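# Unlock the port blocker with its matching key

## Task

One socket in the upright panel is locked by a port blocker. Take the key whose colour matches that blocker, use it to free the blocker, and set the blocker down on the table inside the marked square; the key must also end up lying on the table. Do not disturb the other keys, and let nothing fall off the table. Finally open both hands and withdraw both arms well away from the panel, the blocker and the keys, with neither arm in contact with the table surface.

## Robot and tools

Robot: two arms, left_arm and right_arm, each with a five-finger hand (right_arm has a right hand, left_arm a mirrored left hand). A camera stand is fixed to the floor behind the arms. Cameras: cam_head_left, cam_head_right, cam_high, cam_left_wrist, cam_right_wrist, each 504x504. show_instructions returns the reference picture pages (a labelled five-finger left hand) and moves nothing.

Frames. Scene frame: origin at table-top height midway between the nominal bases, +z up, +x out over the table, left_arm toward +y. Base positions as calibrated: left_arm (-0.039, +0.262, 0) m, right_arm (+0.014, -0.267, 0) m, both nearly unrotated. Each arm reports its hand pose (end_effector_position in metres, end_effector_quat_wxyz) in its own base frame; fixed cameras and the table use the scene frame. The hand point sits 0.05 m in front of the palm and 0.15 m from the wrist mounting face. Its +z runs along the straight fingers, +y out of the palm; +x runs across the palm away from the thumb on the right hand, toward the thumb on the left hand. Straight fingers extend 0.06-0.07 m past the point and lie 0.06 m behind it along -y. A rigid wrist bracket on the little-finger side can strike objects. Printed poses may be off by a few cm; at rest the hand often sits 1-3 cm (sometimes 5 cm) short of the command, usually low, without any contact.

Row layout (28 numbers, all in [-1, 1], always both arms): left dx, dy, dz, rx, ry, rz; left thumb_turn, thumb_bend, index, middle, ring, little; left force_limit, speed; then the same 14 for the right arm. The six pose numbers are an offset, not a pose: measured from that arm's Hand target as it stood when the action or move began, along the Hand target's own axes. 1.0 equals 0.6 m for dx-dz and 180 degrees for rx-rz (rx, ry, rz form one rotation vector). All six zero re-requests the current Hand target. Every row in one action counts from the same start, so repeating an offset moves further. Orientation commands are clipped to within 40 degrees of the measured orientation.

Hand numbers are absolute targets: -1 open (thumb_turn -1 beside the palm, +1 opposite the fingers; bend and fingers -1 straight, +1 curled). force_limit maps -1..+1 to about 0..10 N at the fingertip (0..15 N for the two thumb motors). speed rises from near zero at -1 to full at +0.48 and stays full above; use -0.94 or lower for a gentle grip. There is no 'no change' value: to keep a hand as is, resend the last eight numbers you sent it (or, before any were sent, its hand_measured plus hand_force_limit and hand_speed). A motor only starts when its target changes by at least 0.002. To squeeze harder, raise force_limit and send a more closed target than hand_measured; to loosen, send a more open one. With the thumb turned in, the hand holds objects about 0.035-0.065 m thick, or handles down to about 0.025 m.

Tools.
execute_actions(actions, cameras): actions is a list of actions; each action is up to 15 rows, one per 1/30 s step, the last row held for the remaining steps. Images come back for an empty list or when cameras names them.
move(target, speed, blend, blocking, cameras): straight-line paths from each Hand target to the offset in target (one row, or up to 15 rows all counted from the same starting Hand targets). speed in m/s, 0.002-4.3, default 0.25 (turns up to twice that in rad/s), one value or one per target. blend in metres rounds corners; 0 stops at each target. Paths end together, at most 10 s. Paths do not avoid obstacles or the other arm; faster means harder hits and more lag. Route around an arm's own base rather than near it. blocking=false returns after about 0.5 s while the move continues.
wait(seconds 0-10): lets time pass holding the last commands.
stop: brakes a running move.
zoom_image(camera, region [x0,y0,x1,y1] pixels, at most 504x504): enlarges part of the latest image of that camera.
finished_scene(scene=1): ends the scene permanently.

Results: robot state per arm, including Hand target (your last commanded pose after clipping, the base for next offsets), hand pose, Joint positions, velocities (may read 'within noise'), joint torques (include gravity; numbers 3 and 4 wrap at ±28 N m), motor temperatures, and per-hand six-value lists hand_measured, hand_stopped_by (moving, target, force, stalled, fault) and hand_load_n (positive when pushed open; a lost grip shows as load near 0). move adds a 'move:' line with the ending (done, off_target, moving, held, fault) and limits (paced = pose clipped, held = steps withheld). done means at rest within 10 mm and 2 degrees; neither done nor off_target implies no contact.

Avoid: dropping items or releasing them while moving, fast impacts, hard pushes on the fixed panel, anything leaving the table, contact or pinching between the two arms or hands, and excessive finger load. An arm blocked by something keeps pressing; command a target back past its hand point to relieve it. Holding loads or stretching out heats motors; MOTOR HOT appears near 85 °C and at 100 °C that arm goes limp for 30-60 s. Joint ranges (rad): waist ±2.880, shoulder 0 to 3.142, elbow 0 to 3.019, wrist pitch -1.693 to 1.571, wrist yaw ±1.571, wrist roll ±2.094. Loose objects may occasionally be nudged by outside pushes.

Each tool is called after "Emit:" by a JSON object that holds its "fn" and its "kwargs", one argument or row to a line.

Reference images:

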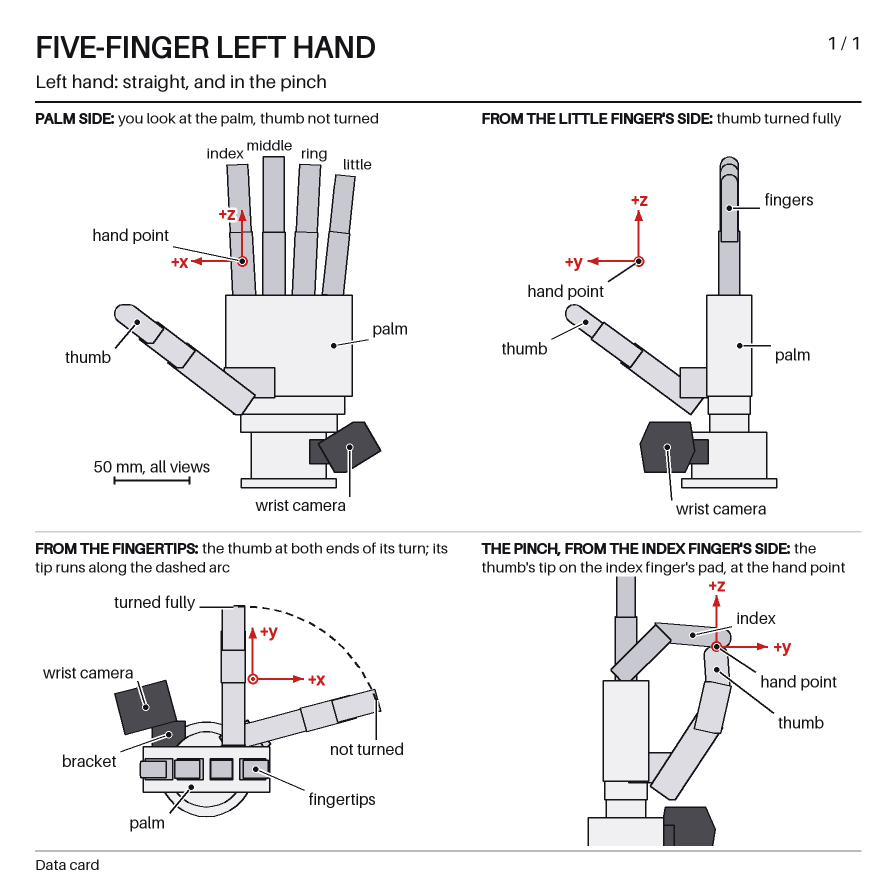

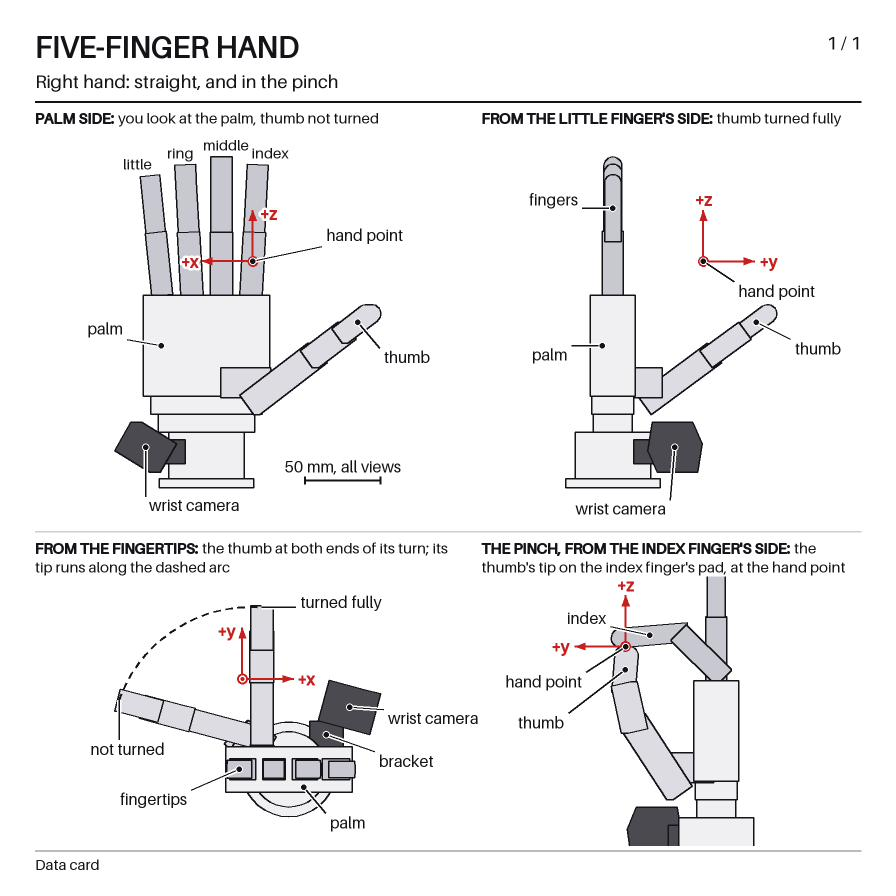

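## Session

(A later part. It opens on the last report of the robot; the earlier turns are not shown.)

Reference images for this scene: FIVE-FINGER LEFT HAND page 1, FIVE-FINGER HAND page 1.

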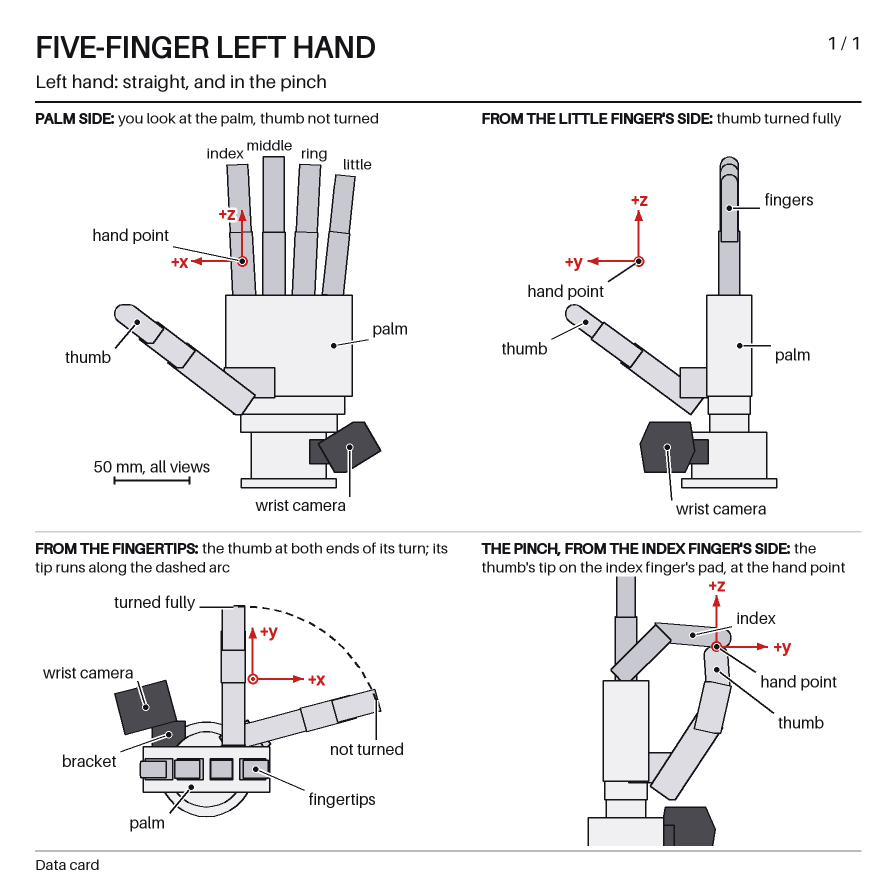

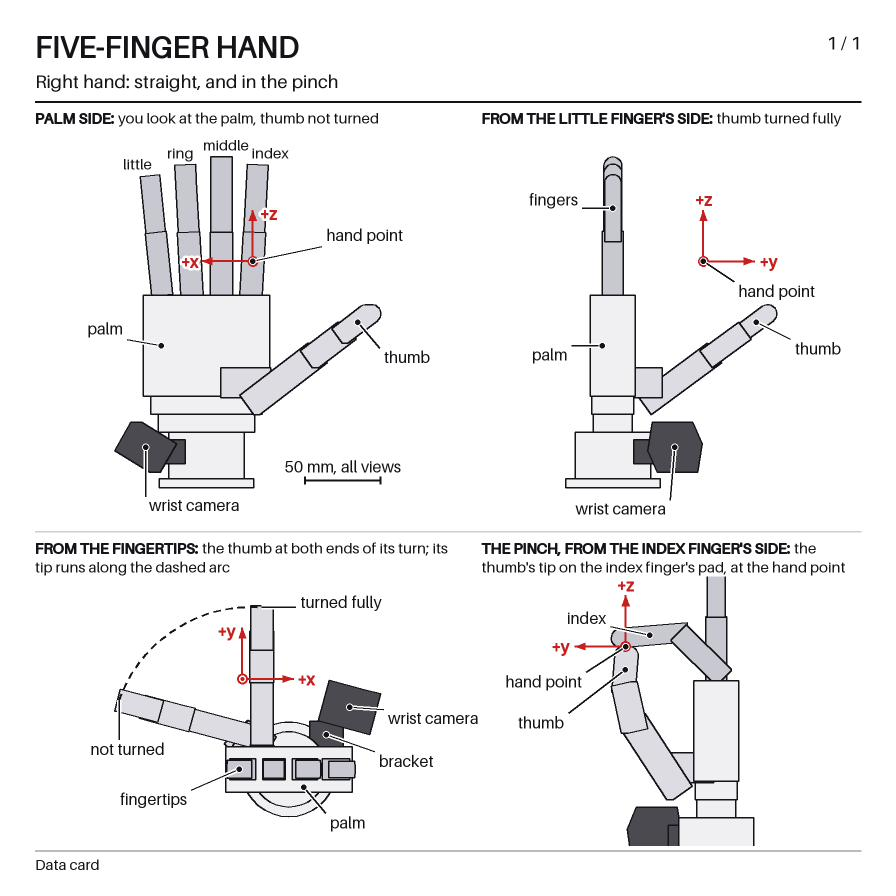

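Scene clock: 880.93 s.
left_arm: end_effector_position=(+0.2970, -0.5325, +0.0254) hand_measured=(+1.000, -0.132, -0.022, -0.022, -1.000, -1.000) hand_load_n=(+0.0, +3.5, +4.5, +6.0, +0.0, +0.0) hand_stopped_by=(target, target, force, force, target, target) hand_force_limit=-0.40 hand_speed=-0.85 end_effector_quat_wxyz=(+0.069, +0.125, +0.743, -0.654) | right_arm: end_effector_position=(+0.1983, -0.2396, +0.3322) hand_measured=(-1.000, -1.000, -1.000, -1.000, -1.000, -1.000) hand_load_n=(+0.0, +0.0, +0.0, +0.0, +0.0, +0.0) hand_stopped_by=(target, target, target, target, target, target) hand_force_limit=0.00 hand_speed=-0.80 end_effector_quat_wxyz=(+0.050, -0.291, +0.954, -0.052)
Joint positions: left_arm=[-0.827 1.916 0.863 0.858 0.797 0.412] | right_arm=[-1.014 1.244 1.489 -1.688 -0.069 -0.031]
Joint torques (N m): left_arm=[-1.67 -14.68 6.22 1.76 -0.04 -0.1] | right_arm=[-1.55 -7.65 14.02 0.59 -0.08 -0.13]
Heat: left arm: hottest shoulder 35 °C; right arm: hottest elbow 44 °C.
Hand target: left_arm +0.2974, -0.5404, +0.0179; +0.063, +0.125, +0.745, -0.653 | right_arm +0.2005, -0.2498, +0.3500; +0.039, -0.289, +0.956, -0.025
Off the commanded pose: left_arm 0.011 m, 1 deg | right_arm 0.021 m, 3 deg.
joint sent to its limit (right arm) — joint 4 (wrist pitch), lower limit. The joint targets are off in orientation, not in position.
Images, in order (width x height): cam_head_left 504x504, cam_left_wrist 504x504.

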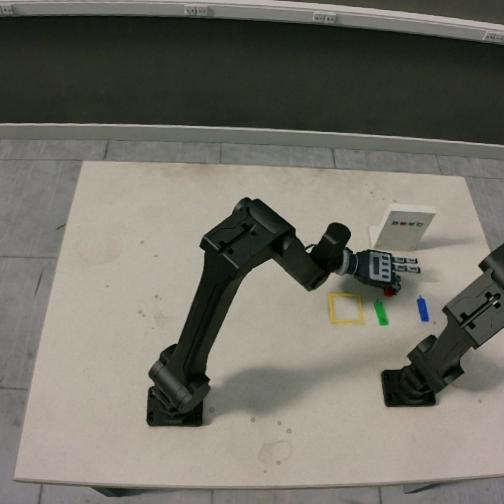

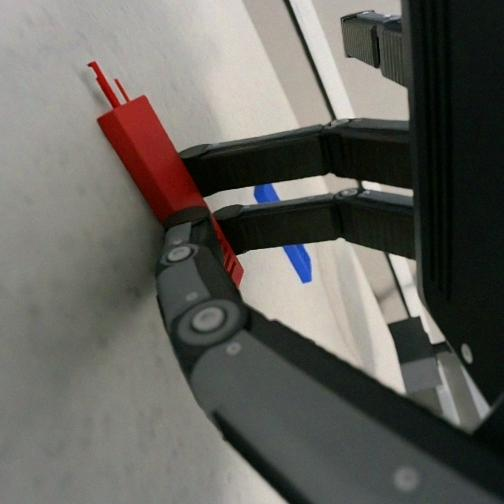

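Emit:
{"fn": "move", "kwargs": {
  "target": [-0.0166,-0.0654,-0.0229,0,0,0,1,-0.13,0.0,0.0,-1,-1,-0.4,-0.85, 0,0,0,0,0,0,-1,-1,-1,-1,-1,-1,0,-0.8],
  "speed": 0.04,
  "cameras": ["cam_left_wrist","cam_head_left","cam_right_wrist"]
}}

Emit:
{"fn": "zoom_image", "kwargs": {
  "camera": "cam_left_wrist",
  "region": [20, 80, 270, 330]
}}

Emit:
{"fn": "zoom_image", "kwargs": {
  "camera": "cam_right_wrist",
  "region": [320, 240, 420, 340]
}}

Scene clock: 889.57 s.
left_arm: end_effector_position=(+0.2943, -0.5308, +0.0566) hand_measured=(+1.000, -0.130, -0.022, -0.022, -1.000, -1.000) hand_load_n=(+0.0, +0.0, +0.0, +0.0, +0.0, +0.0) hand_stopped_by=(target, target, force, force, target, target) hand_force_limit=-0.40 hand_speed=-0.85 end_effector_quat_wxyz=(+0.064, +0.126, +0.744, -0.653) | right_arm: end_effector_position=(+0.1983, -0.2396, +0.3322) hand_measured=(-1.000, -1.000, -1.000, -1.000, -1.000, -1.000) hand_load_n=(+0.0, +0.0, +0.0, +0.0, +0.0, +0.0) hand_stopped_by=(target, target, target, target, target, target) hand_force_limit=0.00 hand_speed=-0.80 end_effector_quat_wxyz=(+0.050, -0.291, +0.954, -0.052)
Joint positions: left_arm=[-0.827 1.832 0.863 0.767 0.803 0.412] | right_arm=[-1.014 1.244 1.489 -1.688 -0.069 -0.031]
Joint torques (N m): left_arm=[-0.79 -16.79 5.91 1.4 0.14 -0.07] | right_arm=[-0.67 -6.65 14.23 0.38 -0.06 -0.08]
Heat: left arm: hottest shoulder 35 °C; right arm: hottest elbow 44 °C.
Hand target: left_arm +0.2973, -0.5324, +0.0600; +0.063, +0.125, +0.745, -0.653 | right_arm +0.2005, -0.2498, +0.3500; +0.039, -0.289, +0.956, -0.025
Off the commanded pose: left_arm 0.005 m, 0 deg | right_arm 0.021 m, 3 deg.
joint sent to its limit (right arm) — joint 4 (wrist pitch), lower limit. The joint targets are off in orientation, not in position.
move: off_target (right_arm)
Images, in order (width x height): cam_head_left 504x504, cam_left_wrist 504x504, cam_right_wrist 504x504.

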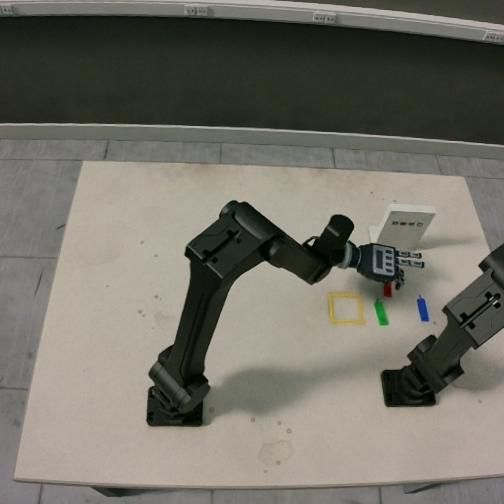

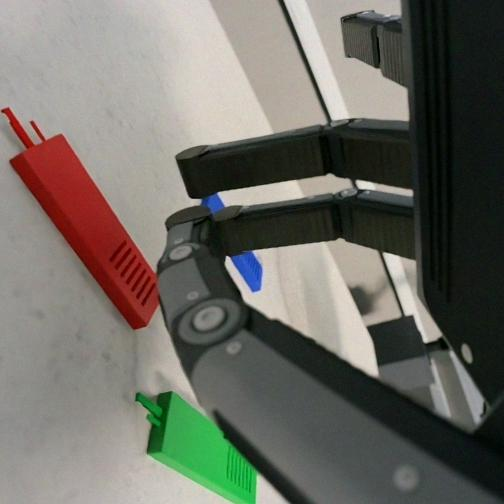

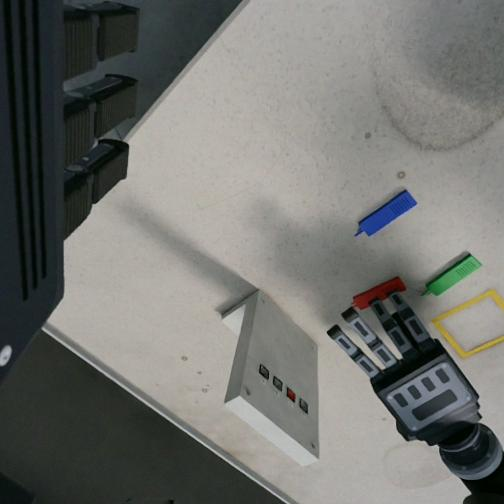

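Scaled by 2.016 from the camera's 504x504 image, which has a finer 720x720 frame.

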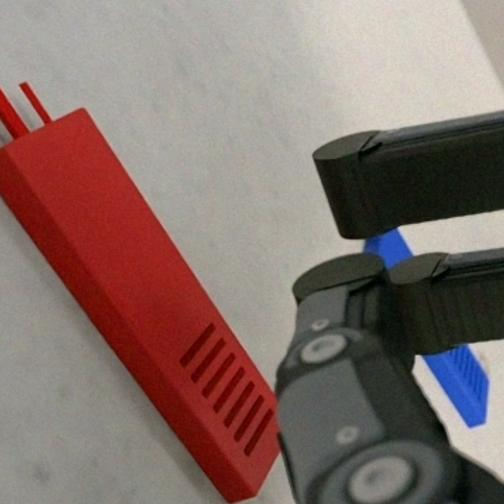

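Scaled by 5.040 from the camera's 504x504 image, which has a finer 720x720 frame.

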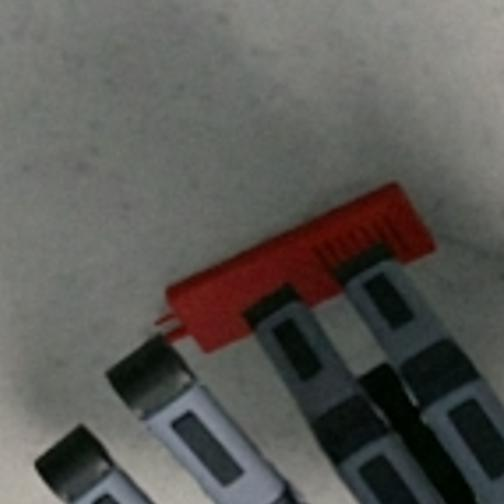

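Emit:
{"fn": "move", "kwargs": {
  "target": [-0.015,-0.028,0.0052,-0.0999,0.0503,0.0434,1,-0.31,-0.2,-0.2,-1,-1,-0.4,-0.3, 0,0,0,0,0,0,-1,-1,-1,-1,-1,-1,0,-0.8],
  "speed": 0.1,
  "cameras": ["cam_left_wrist","cam_head_left","cam_right_wrist"]
}}

Emit:
{"fn": "zoom_image", "kwargs": {
  "camera": "cam_head_left",
  "region": [375, 260, 425, 310]
}}

Emit:
{"fn": "zoom_image", "kwargs": {
  "camera": "cam_right_wrist",
  "region": [320, 240, 420, 340]
}}

Scene clock: 927.97 s.
left_arm: end_effector_position=(+0.2948, -0.5238, +0.0602) hand_measured=(+1.000, -0.310, -0.200, -0.200, -1.000, -1.000) hand_load_n=(+0.0, +0.0, +0.0, +0.0, +0.0, +0.0) hand_stopped_by=(target, target, target, target, target, target) hand_force_limit=-0.40 hand_speed=-0.30 end_effector_quat_wxyz=(+0.055, +0.201, +0.838, -0.505) | right_arm: end_effector_position=(+0.1983, -0.2396, +0.3322) hand_measured=(-1.000, -1.000, -1.000, -1.000, -1.000, -1.000) hand_load_n=(+0.0, +0.0, +0.0, +0.0, +0.0, +0.0) hand_stopped_by=(target, target, target, target, target, target) hand_force_limit=0.00 hand_speed=-0.80 end_effector_quat_wxyz=(+0.050, -0.291, +0.954, -0.052)
Joint positions: left_arm=[-0.88 1.72 1.057 -0.018 0.692 0.822] | right_arm=[-1.014 1.244 1.489 -1.688 -0.069 -0.031]
Joint torques (N m): left_arm=[-1.55 -17.26 9.66 1.05 0.14 0.09] | right_arm=[0.03 -6.53 14.17 0.44 -0.09 -0.08]
Heat: left arm: hottest shoulder 36 °C; right arm: hottest elbow 44 °C.
Hand target: left_arm +0.3012, -0.5384, +0.0778; +0.067, +0.214, +0.830, -0.511 | right_arm +0.2005, -0.2498, +0.3500; +0.039, -0.289, +0.956, -0.025
Off the commanded pose: left_arm 0.024 m, 2 deg | right_arm 0.021 m, 3 deg.
joint sent to its limit (right arm) — joint 4 (wrist pitch), lower limit. The joint targets are off in orientation, not in position.
move: off_target (left_arm, right_arm)
Images, in order (width x height): cam_head_left 504x504, cam_left_wrist 504x504, cam_right_wrist 504x504.

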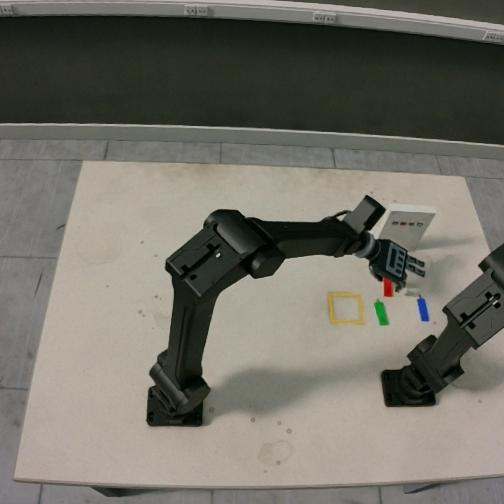

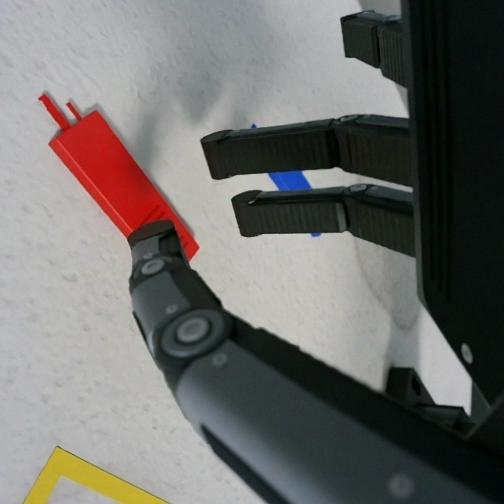

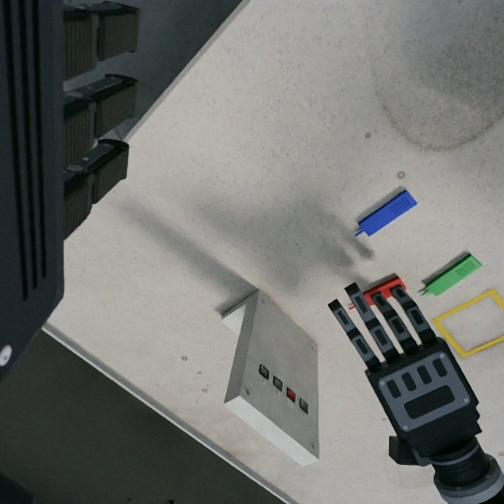

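Scaled by 10.080 from the camera's 504x504 image, which has a finer 720x720 frame.

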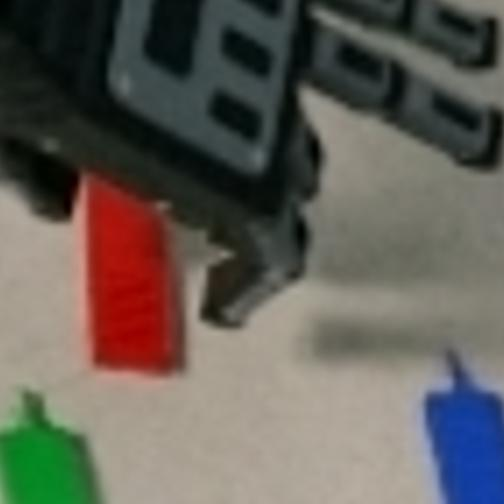

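Scaled by 5.040 from the camera's 504x504 image, which has a finer 720x720 frame.

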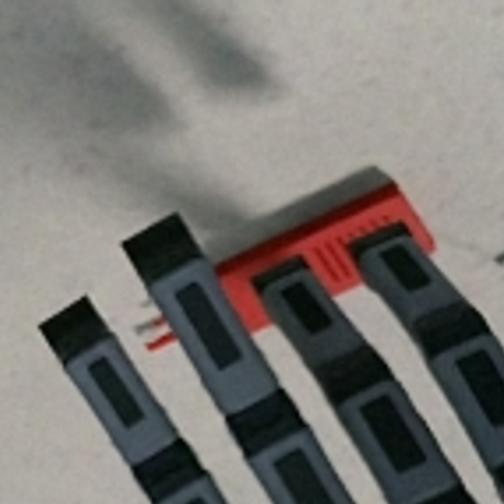

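Emit:
{"fn": "move", "kwargs": {
  "target": [0.0032,0.0218,0.0232,0,0,0,1,-0.31,-0.2,-0.2,-1,-1,-0.4,-0.3, 0,0,0,0,0,0,-1,-1,-1,-1,-1,-1,0,-0.8],
  "speed": 0.06,
  "cameras": ["cam_left_wrist","cam_head_left","cam_right_wrist"]
}}

Emit:
{"fn": "zoom_image", "kwargs": {
  "camera": "cam_head_left",
  "region": [375, 260, 425, 310]
}}

Emit:
{"fn": "zoom_image", "kwargs": {
  "camera": "cam_right_wrist",
  "region": [320, 240, 420, 340]
}}

Emit:
{"fn": "zoom_image", "kwargs": {
  "camera": "cam_left_wrist",
  "region": [20, 80, 270, 330]
}}

Scene clock: 938.07 s.
left_arm: end_effector_position=(+0.2944, -0.5255, +0.0505) hand_measured=(+1.000, -0.310, -0.200, -0.200, -1.000, -1.000) hand_load_n=(+0.0, +0.0, +0.0, +0.0, +0.0, +0.0) hand_stopped_by=(target, target, target, target, target, target) hand_force_limit=-0.40 hand_speed=-0.30 end_effector_quat_wxyz=(+0.052, +0.201, +0.840, -0.501) | right_arm: end_effector_position=(+0.1983, -0.2396, +0.3322) hand_measured=(-1.000, -1.000, -1.000, -1.000, -1.000, -1.000) hand_load_n=(+0.0, +0.0, +0.0, +0.0, +0.0, +0.0) hand_stopped_by=(target, target, target, target, target, target) hand_force_limit=0.00 hand_speed=-0.80 end_effector_quat_wxyz=(+0.050, -0.291, +0.954, -0.052)
Joint positions: left_arm=[-0.883 1.741 1.06 -0.012 0.688 0.823] | right_arm=[-1.014 1.244 1.489 -1.688 -0.069 -0.031]
Joint torques (N m): left_arm=[-1.67 -15.5 9.46 2.35 0.15 0.05] | right_arm=[-1.2 -6.24 14.15 0.5 -0.02 -0.07]
Heat: left arm: hottest shoulder 36 °C; right arm: hottest elbow 44 °C.
Hand target: left_arm +0.3036, -0.5448, +0.0598; +0.067, +0.214, +0.830, -0.511 | right_arm +0.2005, -0.2498, +0.3500; +0.039, -0.289, +0.956, -0.025
Off the commanded pose: left_arm 0.023 m, 3 deg | right_arm 0.021 m, 3 deg.
joint sent to its limit (right arm) — joint 4 (wrist pitch), lower limit. The joint targets are off in orientation, not in position.
move: off_target (left_arm, right_arm)
Images, in order (width x height): cam_head_left 504x504, cam_left_wrist 504x504, cam_right_wrist 504x504.

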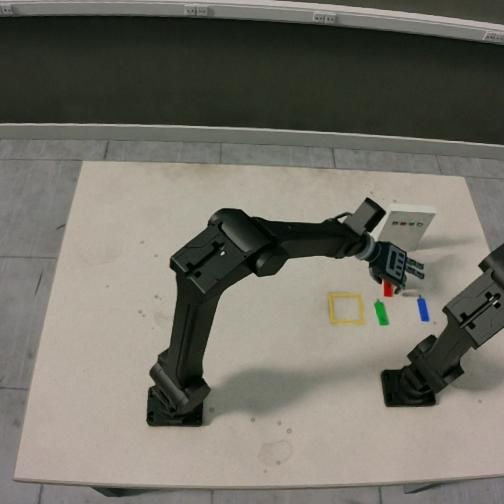

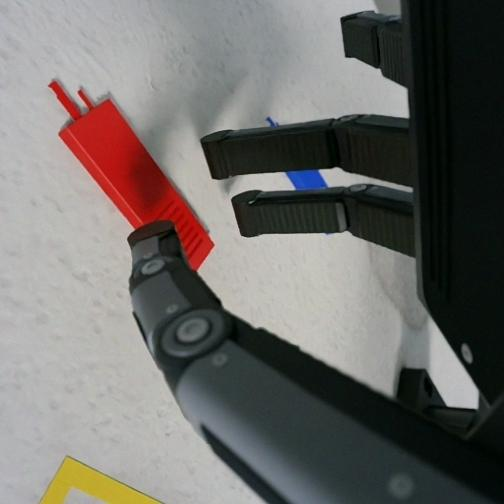

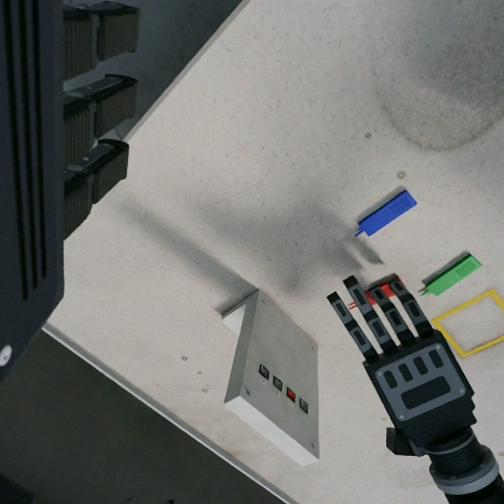

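Scaled by 10.080 from the camera's 504x504 image, which has a finer 720x720 frame.

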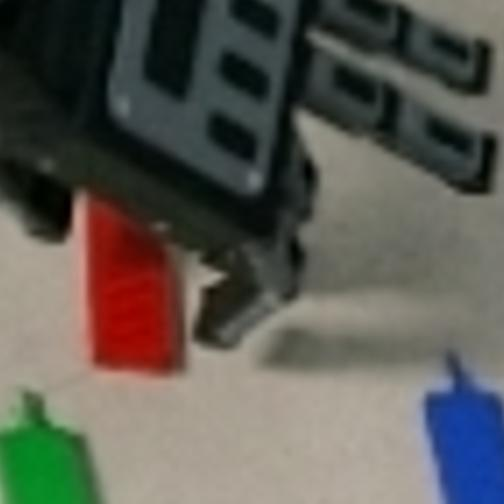

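Scaled by 5.040 from the camera's 504x504 image, which has a finer 720x720 frame.

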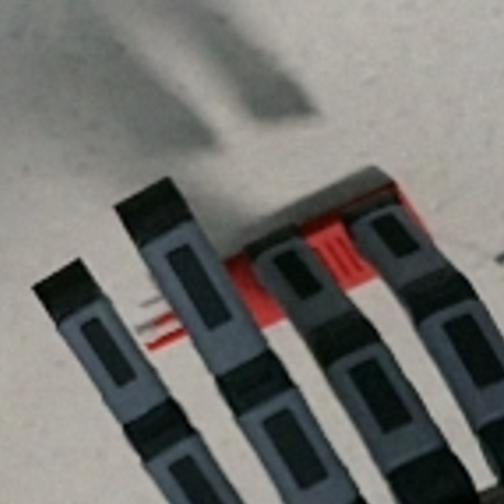

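Scaled by 2.016 from the camera's 504x504 image, which has a finer 720x720 frame.

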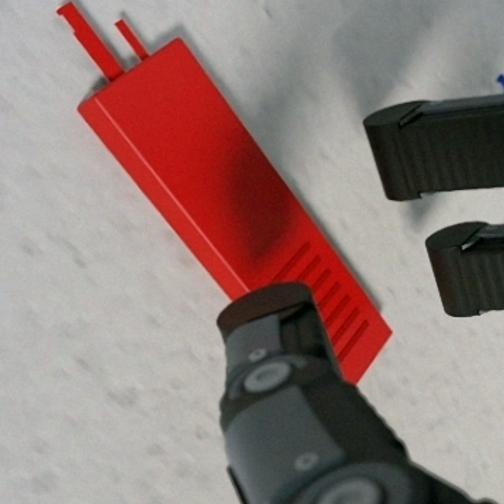

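Emit:
{"fn": "move", "kwargs": {
  "target": [-0.0052,0.0115,0.0262,0,0,0,1,-0.31,-0.2,-0.2,-1,-1,-0.4,-0.3, 0,0,0,0,0,0,-1,-1,-1,-1,-1,-1,0,-0.8],
  "speed": 0.06,
  "cameras": ["cam_left_wrist","cam_head_left","cam_right_wrist"]
}}

Emit:
{"fn": "zoom_image", "kwargs": {
  "camera": "cam_head_left",
  "region": [375, 260, 425, 310]
}}

Emit:
{"fn": "zoom_image", "kwargs": {
  "camera": "cam_left_wrist",
  "region": [20, 80, 270, 330]
}}

Scene clock: 945.20 s.
left_arm: end_effector_position=(+0.2993, -0.5379, +0.0399) hand_measured=(+1.000, -0.310, -0.200, -0.200, -1.000, -1.000) hand_load_n=(+0.0, +0.0, +0.0, +0.0, -0.5, +0.0) hand_stopped_by=(target, target, target, target, target, target) hand_force_limit=-0.40 hand_speed=-0.30 end_effector_quat_wxyz=(+0.054, +0.204, +0.839, -0.501) | right_arm: end_effector_position=(+0.1983, -0.2396, +0.3322) hand_measured=(-1.000, -1.000, -1.000, -1.000, -1.000, -1.000) hand_load_n=(+0.0, +0.0, +0.0, +0.0, +0.0, +0.0) hand_stopped_by=(target, target, target, target, target, target) hand_force_limit=0.00 hand_speed=-0.80 end_effector_quat_wxyz=(+0.050, -0.291, +0.954, -0.052)
Joint positions: left_arm=[-0.892 1.785 1.088 0.011 0.682 0.823] | right_arm=[-1.014 1.244 1.489 -1.688 -0.069 -0.031]
Joint torques (N m): left_arm=[-1.73 -16.15 9.33 2.33 0.13 -0.02] | right_arm=[-0.91 -6.3 14.38 0.61 -0.07 -0.09]
Heat: left arm: hottest elbow 37 °C; right arm: hottest elbow 44 °C.
Hand target: left_arm +0.3077, -0.5569, +0.0479; +0.067, +0.214, +0.830, -0.511 | right_arm +0.2005, -0.2498, +0.3500; +0.039, -0.289, +0.956, -0.025
Off the commanded pose: left_arm 0.022 m, 2 deg | right_arm 0.021 m, 3 deg.
joint sent to its limit (right arm) — joint 4 (wrist pitch), lower limit. The joint targets are off in orientation, not in position.
move: off_target (left_arm, right_arm)
Images, in order (width x height): cam_head_left 504x504, cam_left_wrist 504x504, cam_right_wrist 504x504.

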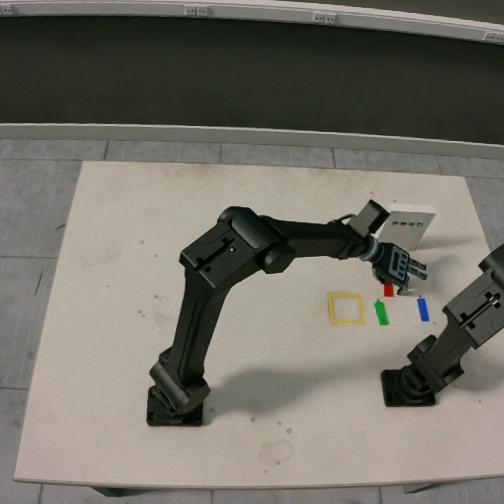

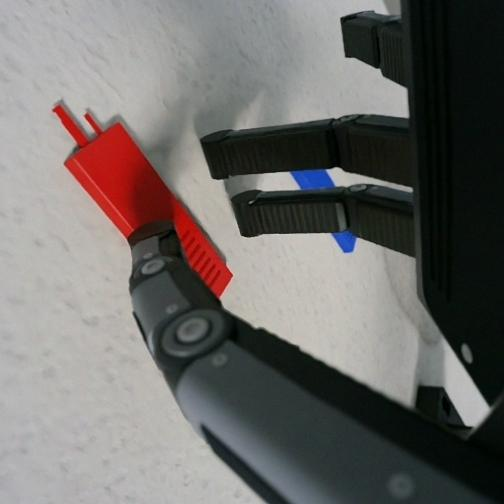

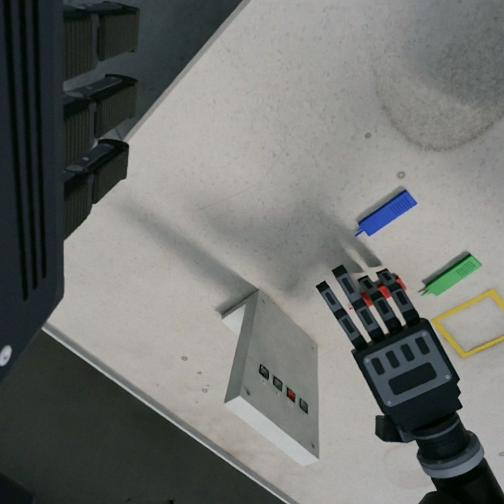

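Scaled by 10.080 from the camera's 504x504 image, which has a finer 720x720 frame.

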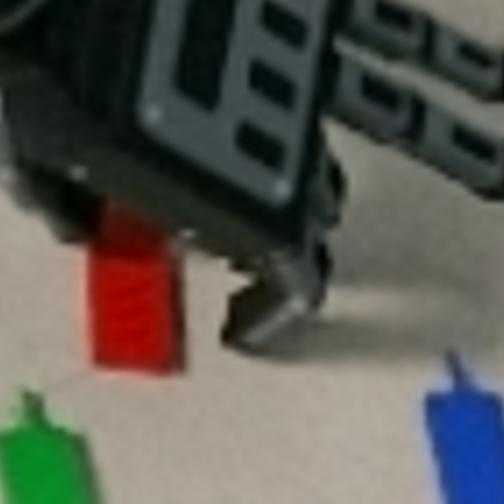

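Scaled by 2.016 from the camera's 504x504 image, which has a finer 720x720 frame.

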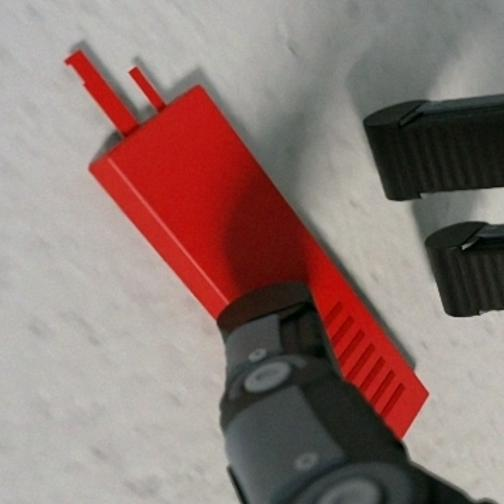

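Emit:
{"fn": "zoom_image", "kwargs": {
  "camera": "cam_right_wrist",
  "region": [320, 240, 420, 340]
}}

Emit:
{"fn": "zoom_image", "kwargs": {
  "camera": "cam_high",
  "region": [150, 140, 250, 240]
}}

Scaled by 5.040 from the camera's 504x504 image, which has a finer 720x720 frame.

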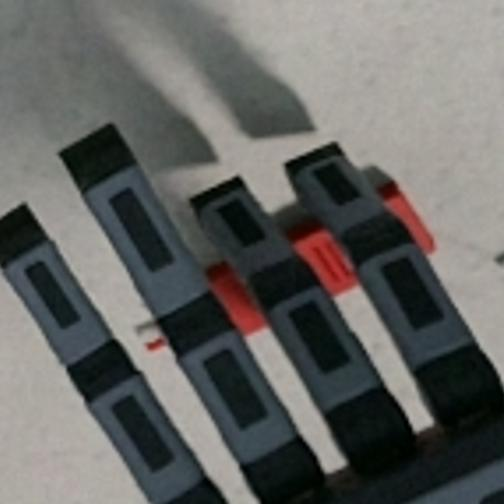

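This scene's latest camera images include none from cam_high. They are from: cam_head_left, cam_left_wrist, cam_right_wrist. cam_high's image comes with the result of a call that names it in "cameras".

Emit:
{"fn": "move", "kwargs": {
  "target": [0.0005,0.0065,0.022,0,0,0,1,-0.31,-0.2,-0.2,-1,-1,-0.4,-0.3, 0,0,0,0,0,0,-1,-1,-1,-1,-1,-1,0,-0.8],
  "speed": 0.04,
  "cameras": ["cam_left_wrist","cam_head_left","cam_right_wrist"]
}}

Emit:
{"fn": "zoom_image", "kwargs": {
  "camera": "cam_head_left",
  "region": [375, 260, 425, 310]
}}

Emit:
{"fn": "zoom_image", "kwargs": {
  "camera": "cam_left_wrist",
  "region": [20, 80, 270, 330]
}}

Emit:
{"fn": "zoom_image", "kwargs": {
  "camera": "cam_right_wrist",
  "region": [320, 240, 420, 340]
}}

Scene clock: 965.23 s.
left_arm: end_effector_position=(+0.3016, -0.5486, +0.0349) hand_measured=(+1.000, -0.310, -0.200, -0.200, -1.000, -1.000) hand_load_n=(+0.0, +0.0, -0.5, -0.5, +0.0, +0.0) hand_stopped_by=(target, target, target, target, target, target) hand_force_limit=-0.40 hand_speed=-0.30 end_effector_quat_wxyz=(+0.060, +0.208, +0.837, -0.503) | right_arm: end_effector_position=(+0.1983, -0.2396, +0.3322) hand_measured=(-1.000, -1.000, -1.000, -1.000, -1.000, -1.000) hand_load_n=(+0.0, +0.0, +0.0, +0.0, +0.0, +0.0) hand_stopped_by=(target, target, target, target, target, target) hand_force_limit=0.00 hand_speed=-0.80 end_effector_quat_wxyz=(+0.050, -0.291, +0.954, -0.052)
Joint positions: left_arm=[-0.902 1.812 1.106 0.033 0.673 0.823] | right_arm=[-1.014 1.244 1.489 -1.688 -0.069 -0.031]
Joint torques (N m): left_arm=[-1.79 -15.91 9.24 2.29 0.12 -0.11] | right_arm=[-1.38 -7.24 14.09 0.62 -0.04 -0.08]
Heat: left arm: hottest elbow 37 °C; right arm: hottest elbow 44 °C.
Hand target: left_arm +0.3076, -0.5668, +0.0383; +0.067, +0.214, +0.830, -0.511 | right_arm +0.2005, -0.2498, +0.3500; +0.039, -0.289, +0.956, -0.025
Off the commanded pose: left_arm 0.020 m, 2 deg | right_arm 0.021 m, 3 deg.
joint sent to its limit (right arm) — joint 4 (wrist pitch), lower limit. The joint targets are off in orientation, not in position.
move: off_target (left_arm, right_arm)
Images, in order (width x height): cam_head_left 504x504, cam_left_wrist 504x504, cam_right_wrist 504x504.

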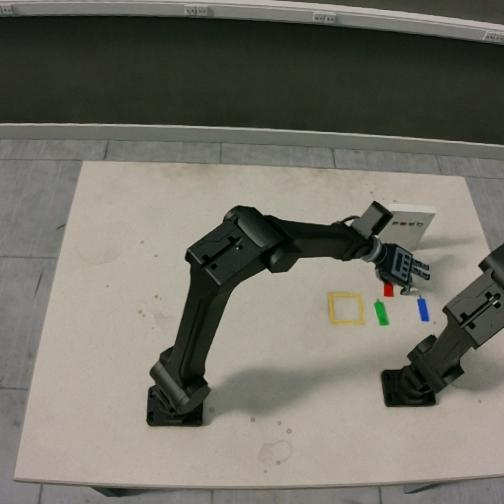

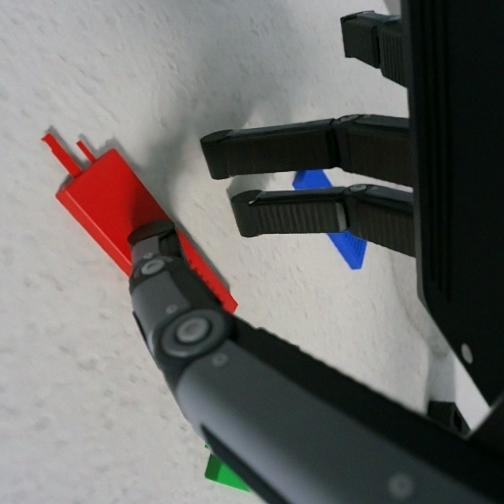

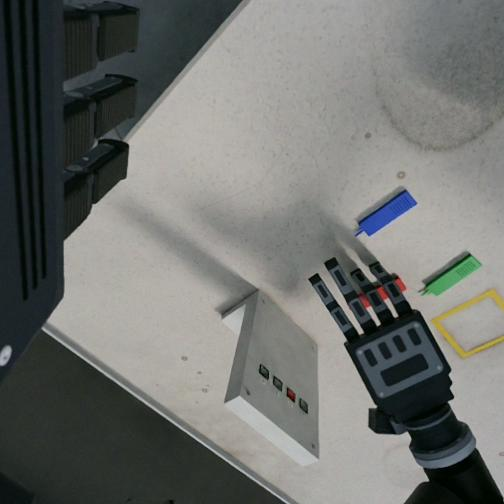

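Scaled by 10.080 from the camera's 504x504 image, which has a finer 720x720 frame.

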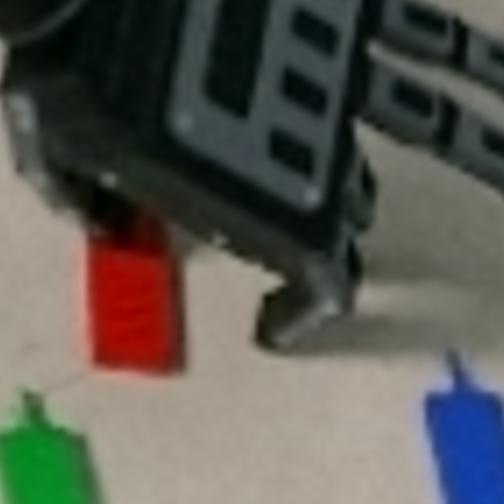

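Scaled by 2.016 from the camera's 504x504 image, which has a finer 720x720 frame.

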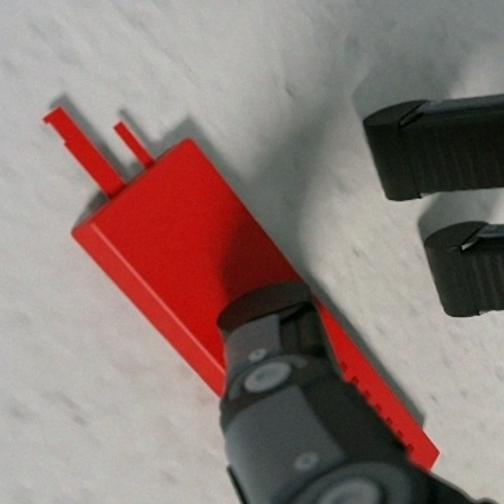

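Scaled by 5.040 from the camera's 504x504 image, which has a finer 720x720 frame.

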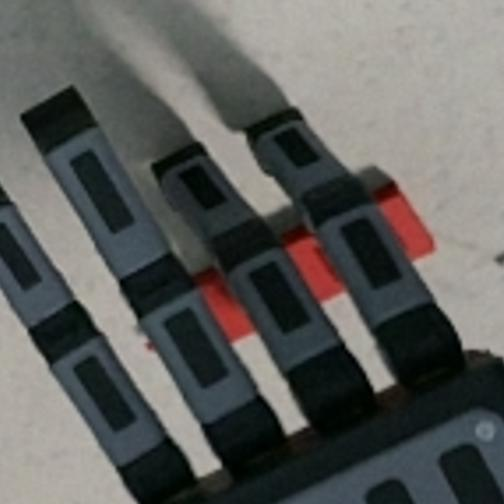

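Emit:
{"fn": "move", "kwargs": {
  "target": [0.0033,0.0082,0.0047,0,0,0,1,-0.36,-0.2,-0.2,-1,-1,-0.4,-0.3, 0,0,0,0,0,0,-1,-1,-1,-1,-1,-1,0,-0.8],
  "speed": 0.03,
  "cameras": ["cam_left_wrist","cam_head_left","cam_right_wrist"]
}}

Emit:
{"fn": "zoom_image", "kwargs": {
  "camera": "cam_left_wrist",
  "region": [20, 80, 270, 330]
}}

Emit:
{"fn": "zoom_image", "kwargs": {
  "camera": "cam_right_wrist",
  "region": [320, 240, 420, 340]
}}

Scene clock: 980.30 s.
left_arm: end_effector_position=(+0.3026, -0.5506, +0.0344) hand_measured=(+1.000, -0.360, -0.200, -0.200, -1.000, -1.000) hand_load_n=(+0.0, +0.0, -1.5, +0.0, +0.0, +0.0) hand_stopped_by=(target, target, target, target, target, target) hand_force_limit=-0.40 hand_speed=-0.30 end_effector_quat_wxyz=(+0.062, +0.210, +0.835, -0.506) | right_arm: end_effector_position=(+0.1983, -0.2396, +0.3322) hand_measured=(-1.000, -1.000, -1.000, -1.000, -1.000, -1.000) hand_load_n=(+0.0, +0.0, +0.0, +0.0, +0.0, +0.0) hand_stopped_by=(target, target, target, target, target, target) hand_force_limit=0.00 hand_speed=-0.80 end_effector_quat_wxyz=(+0.050, -0.291, +0.954, -0.052)
Joint positions: left_arm=[-0.903 1.816 1.106 0.047 0.674 0.823] | right_arm=[-1.014 1.244 1.489 -1.688 -0.069 -0.031]
Joint torques (N m): left_arm=[-1.67 -15.44 8.91 2.35 0.11 -0.11] | right_arm=[-0.5 -6.3 14.35 0.5 -0.06 -0.09]
Heat: left arm: hottest elbow 39 °C; right arm: hottest elbow 45 °C.
Hand target: left_arm +0.3075, -0.5668, +0.0323; +0.067, +0.214, +0.830, -0.511 | right_arm +0.2005, -0.2498, +0.3500; +0.039, -0.289, +0.956, -0.025
Off the commanded pose: left_arm 0.017 m, 1 deg | right_arm 0.021 m, 3 deg.
joint sent to its limit (right arm) — joint 4 (wrist pitch), lower limit. The joint targets are off in orientation, not in position.
move: off_target (left_arm, right_arm)
Images, in order (width x height): cam_head_left 504x504, cam_left_wrist 504x504, cam_right_wrist 504x504.

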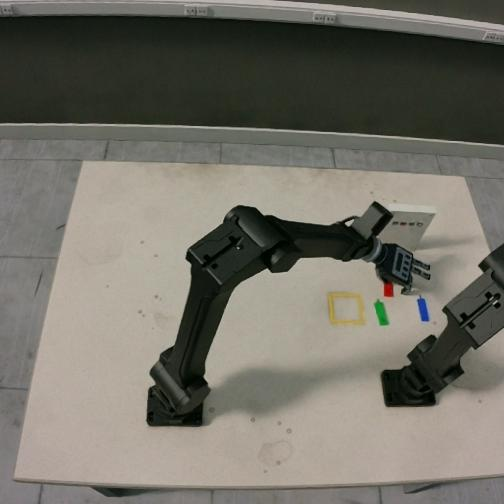

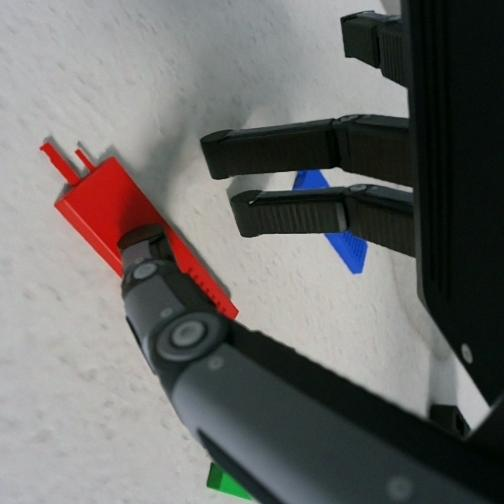

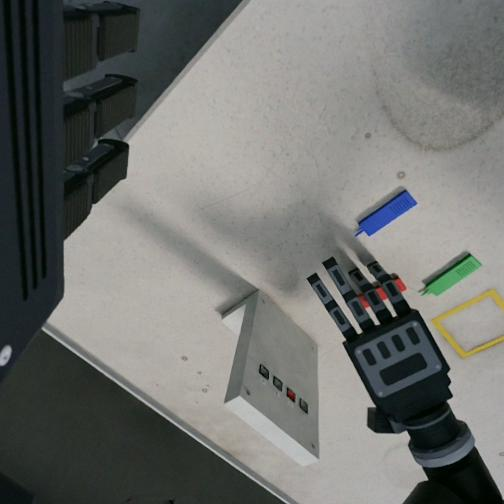

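Scaled by 2.016 from the camera's 504x504 image, which has a finer 720x720 frame.

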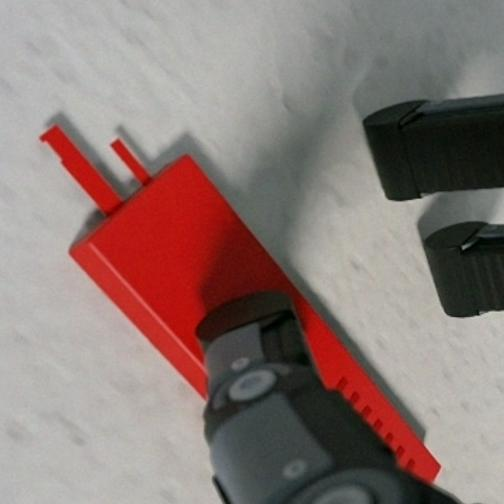

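Scaled by 5.040 from the camera's 504x504 image, which has a finer 720x720 frame.

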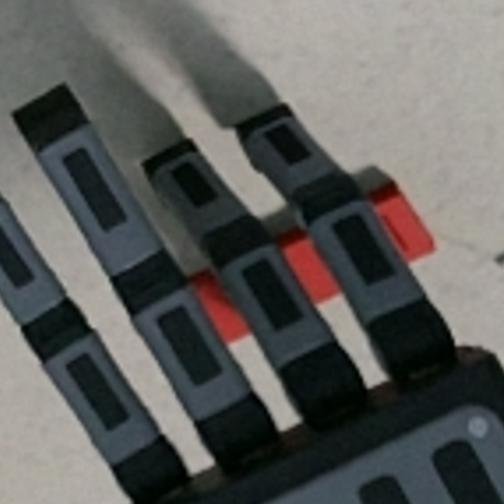

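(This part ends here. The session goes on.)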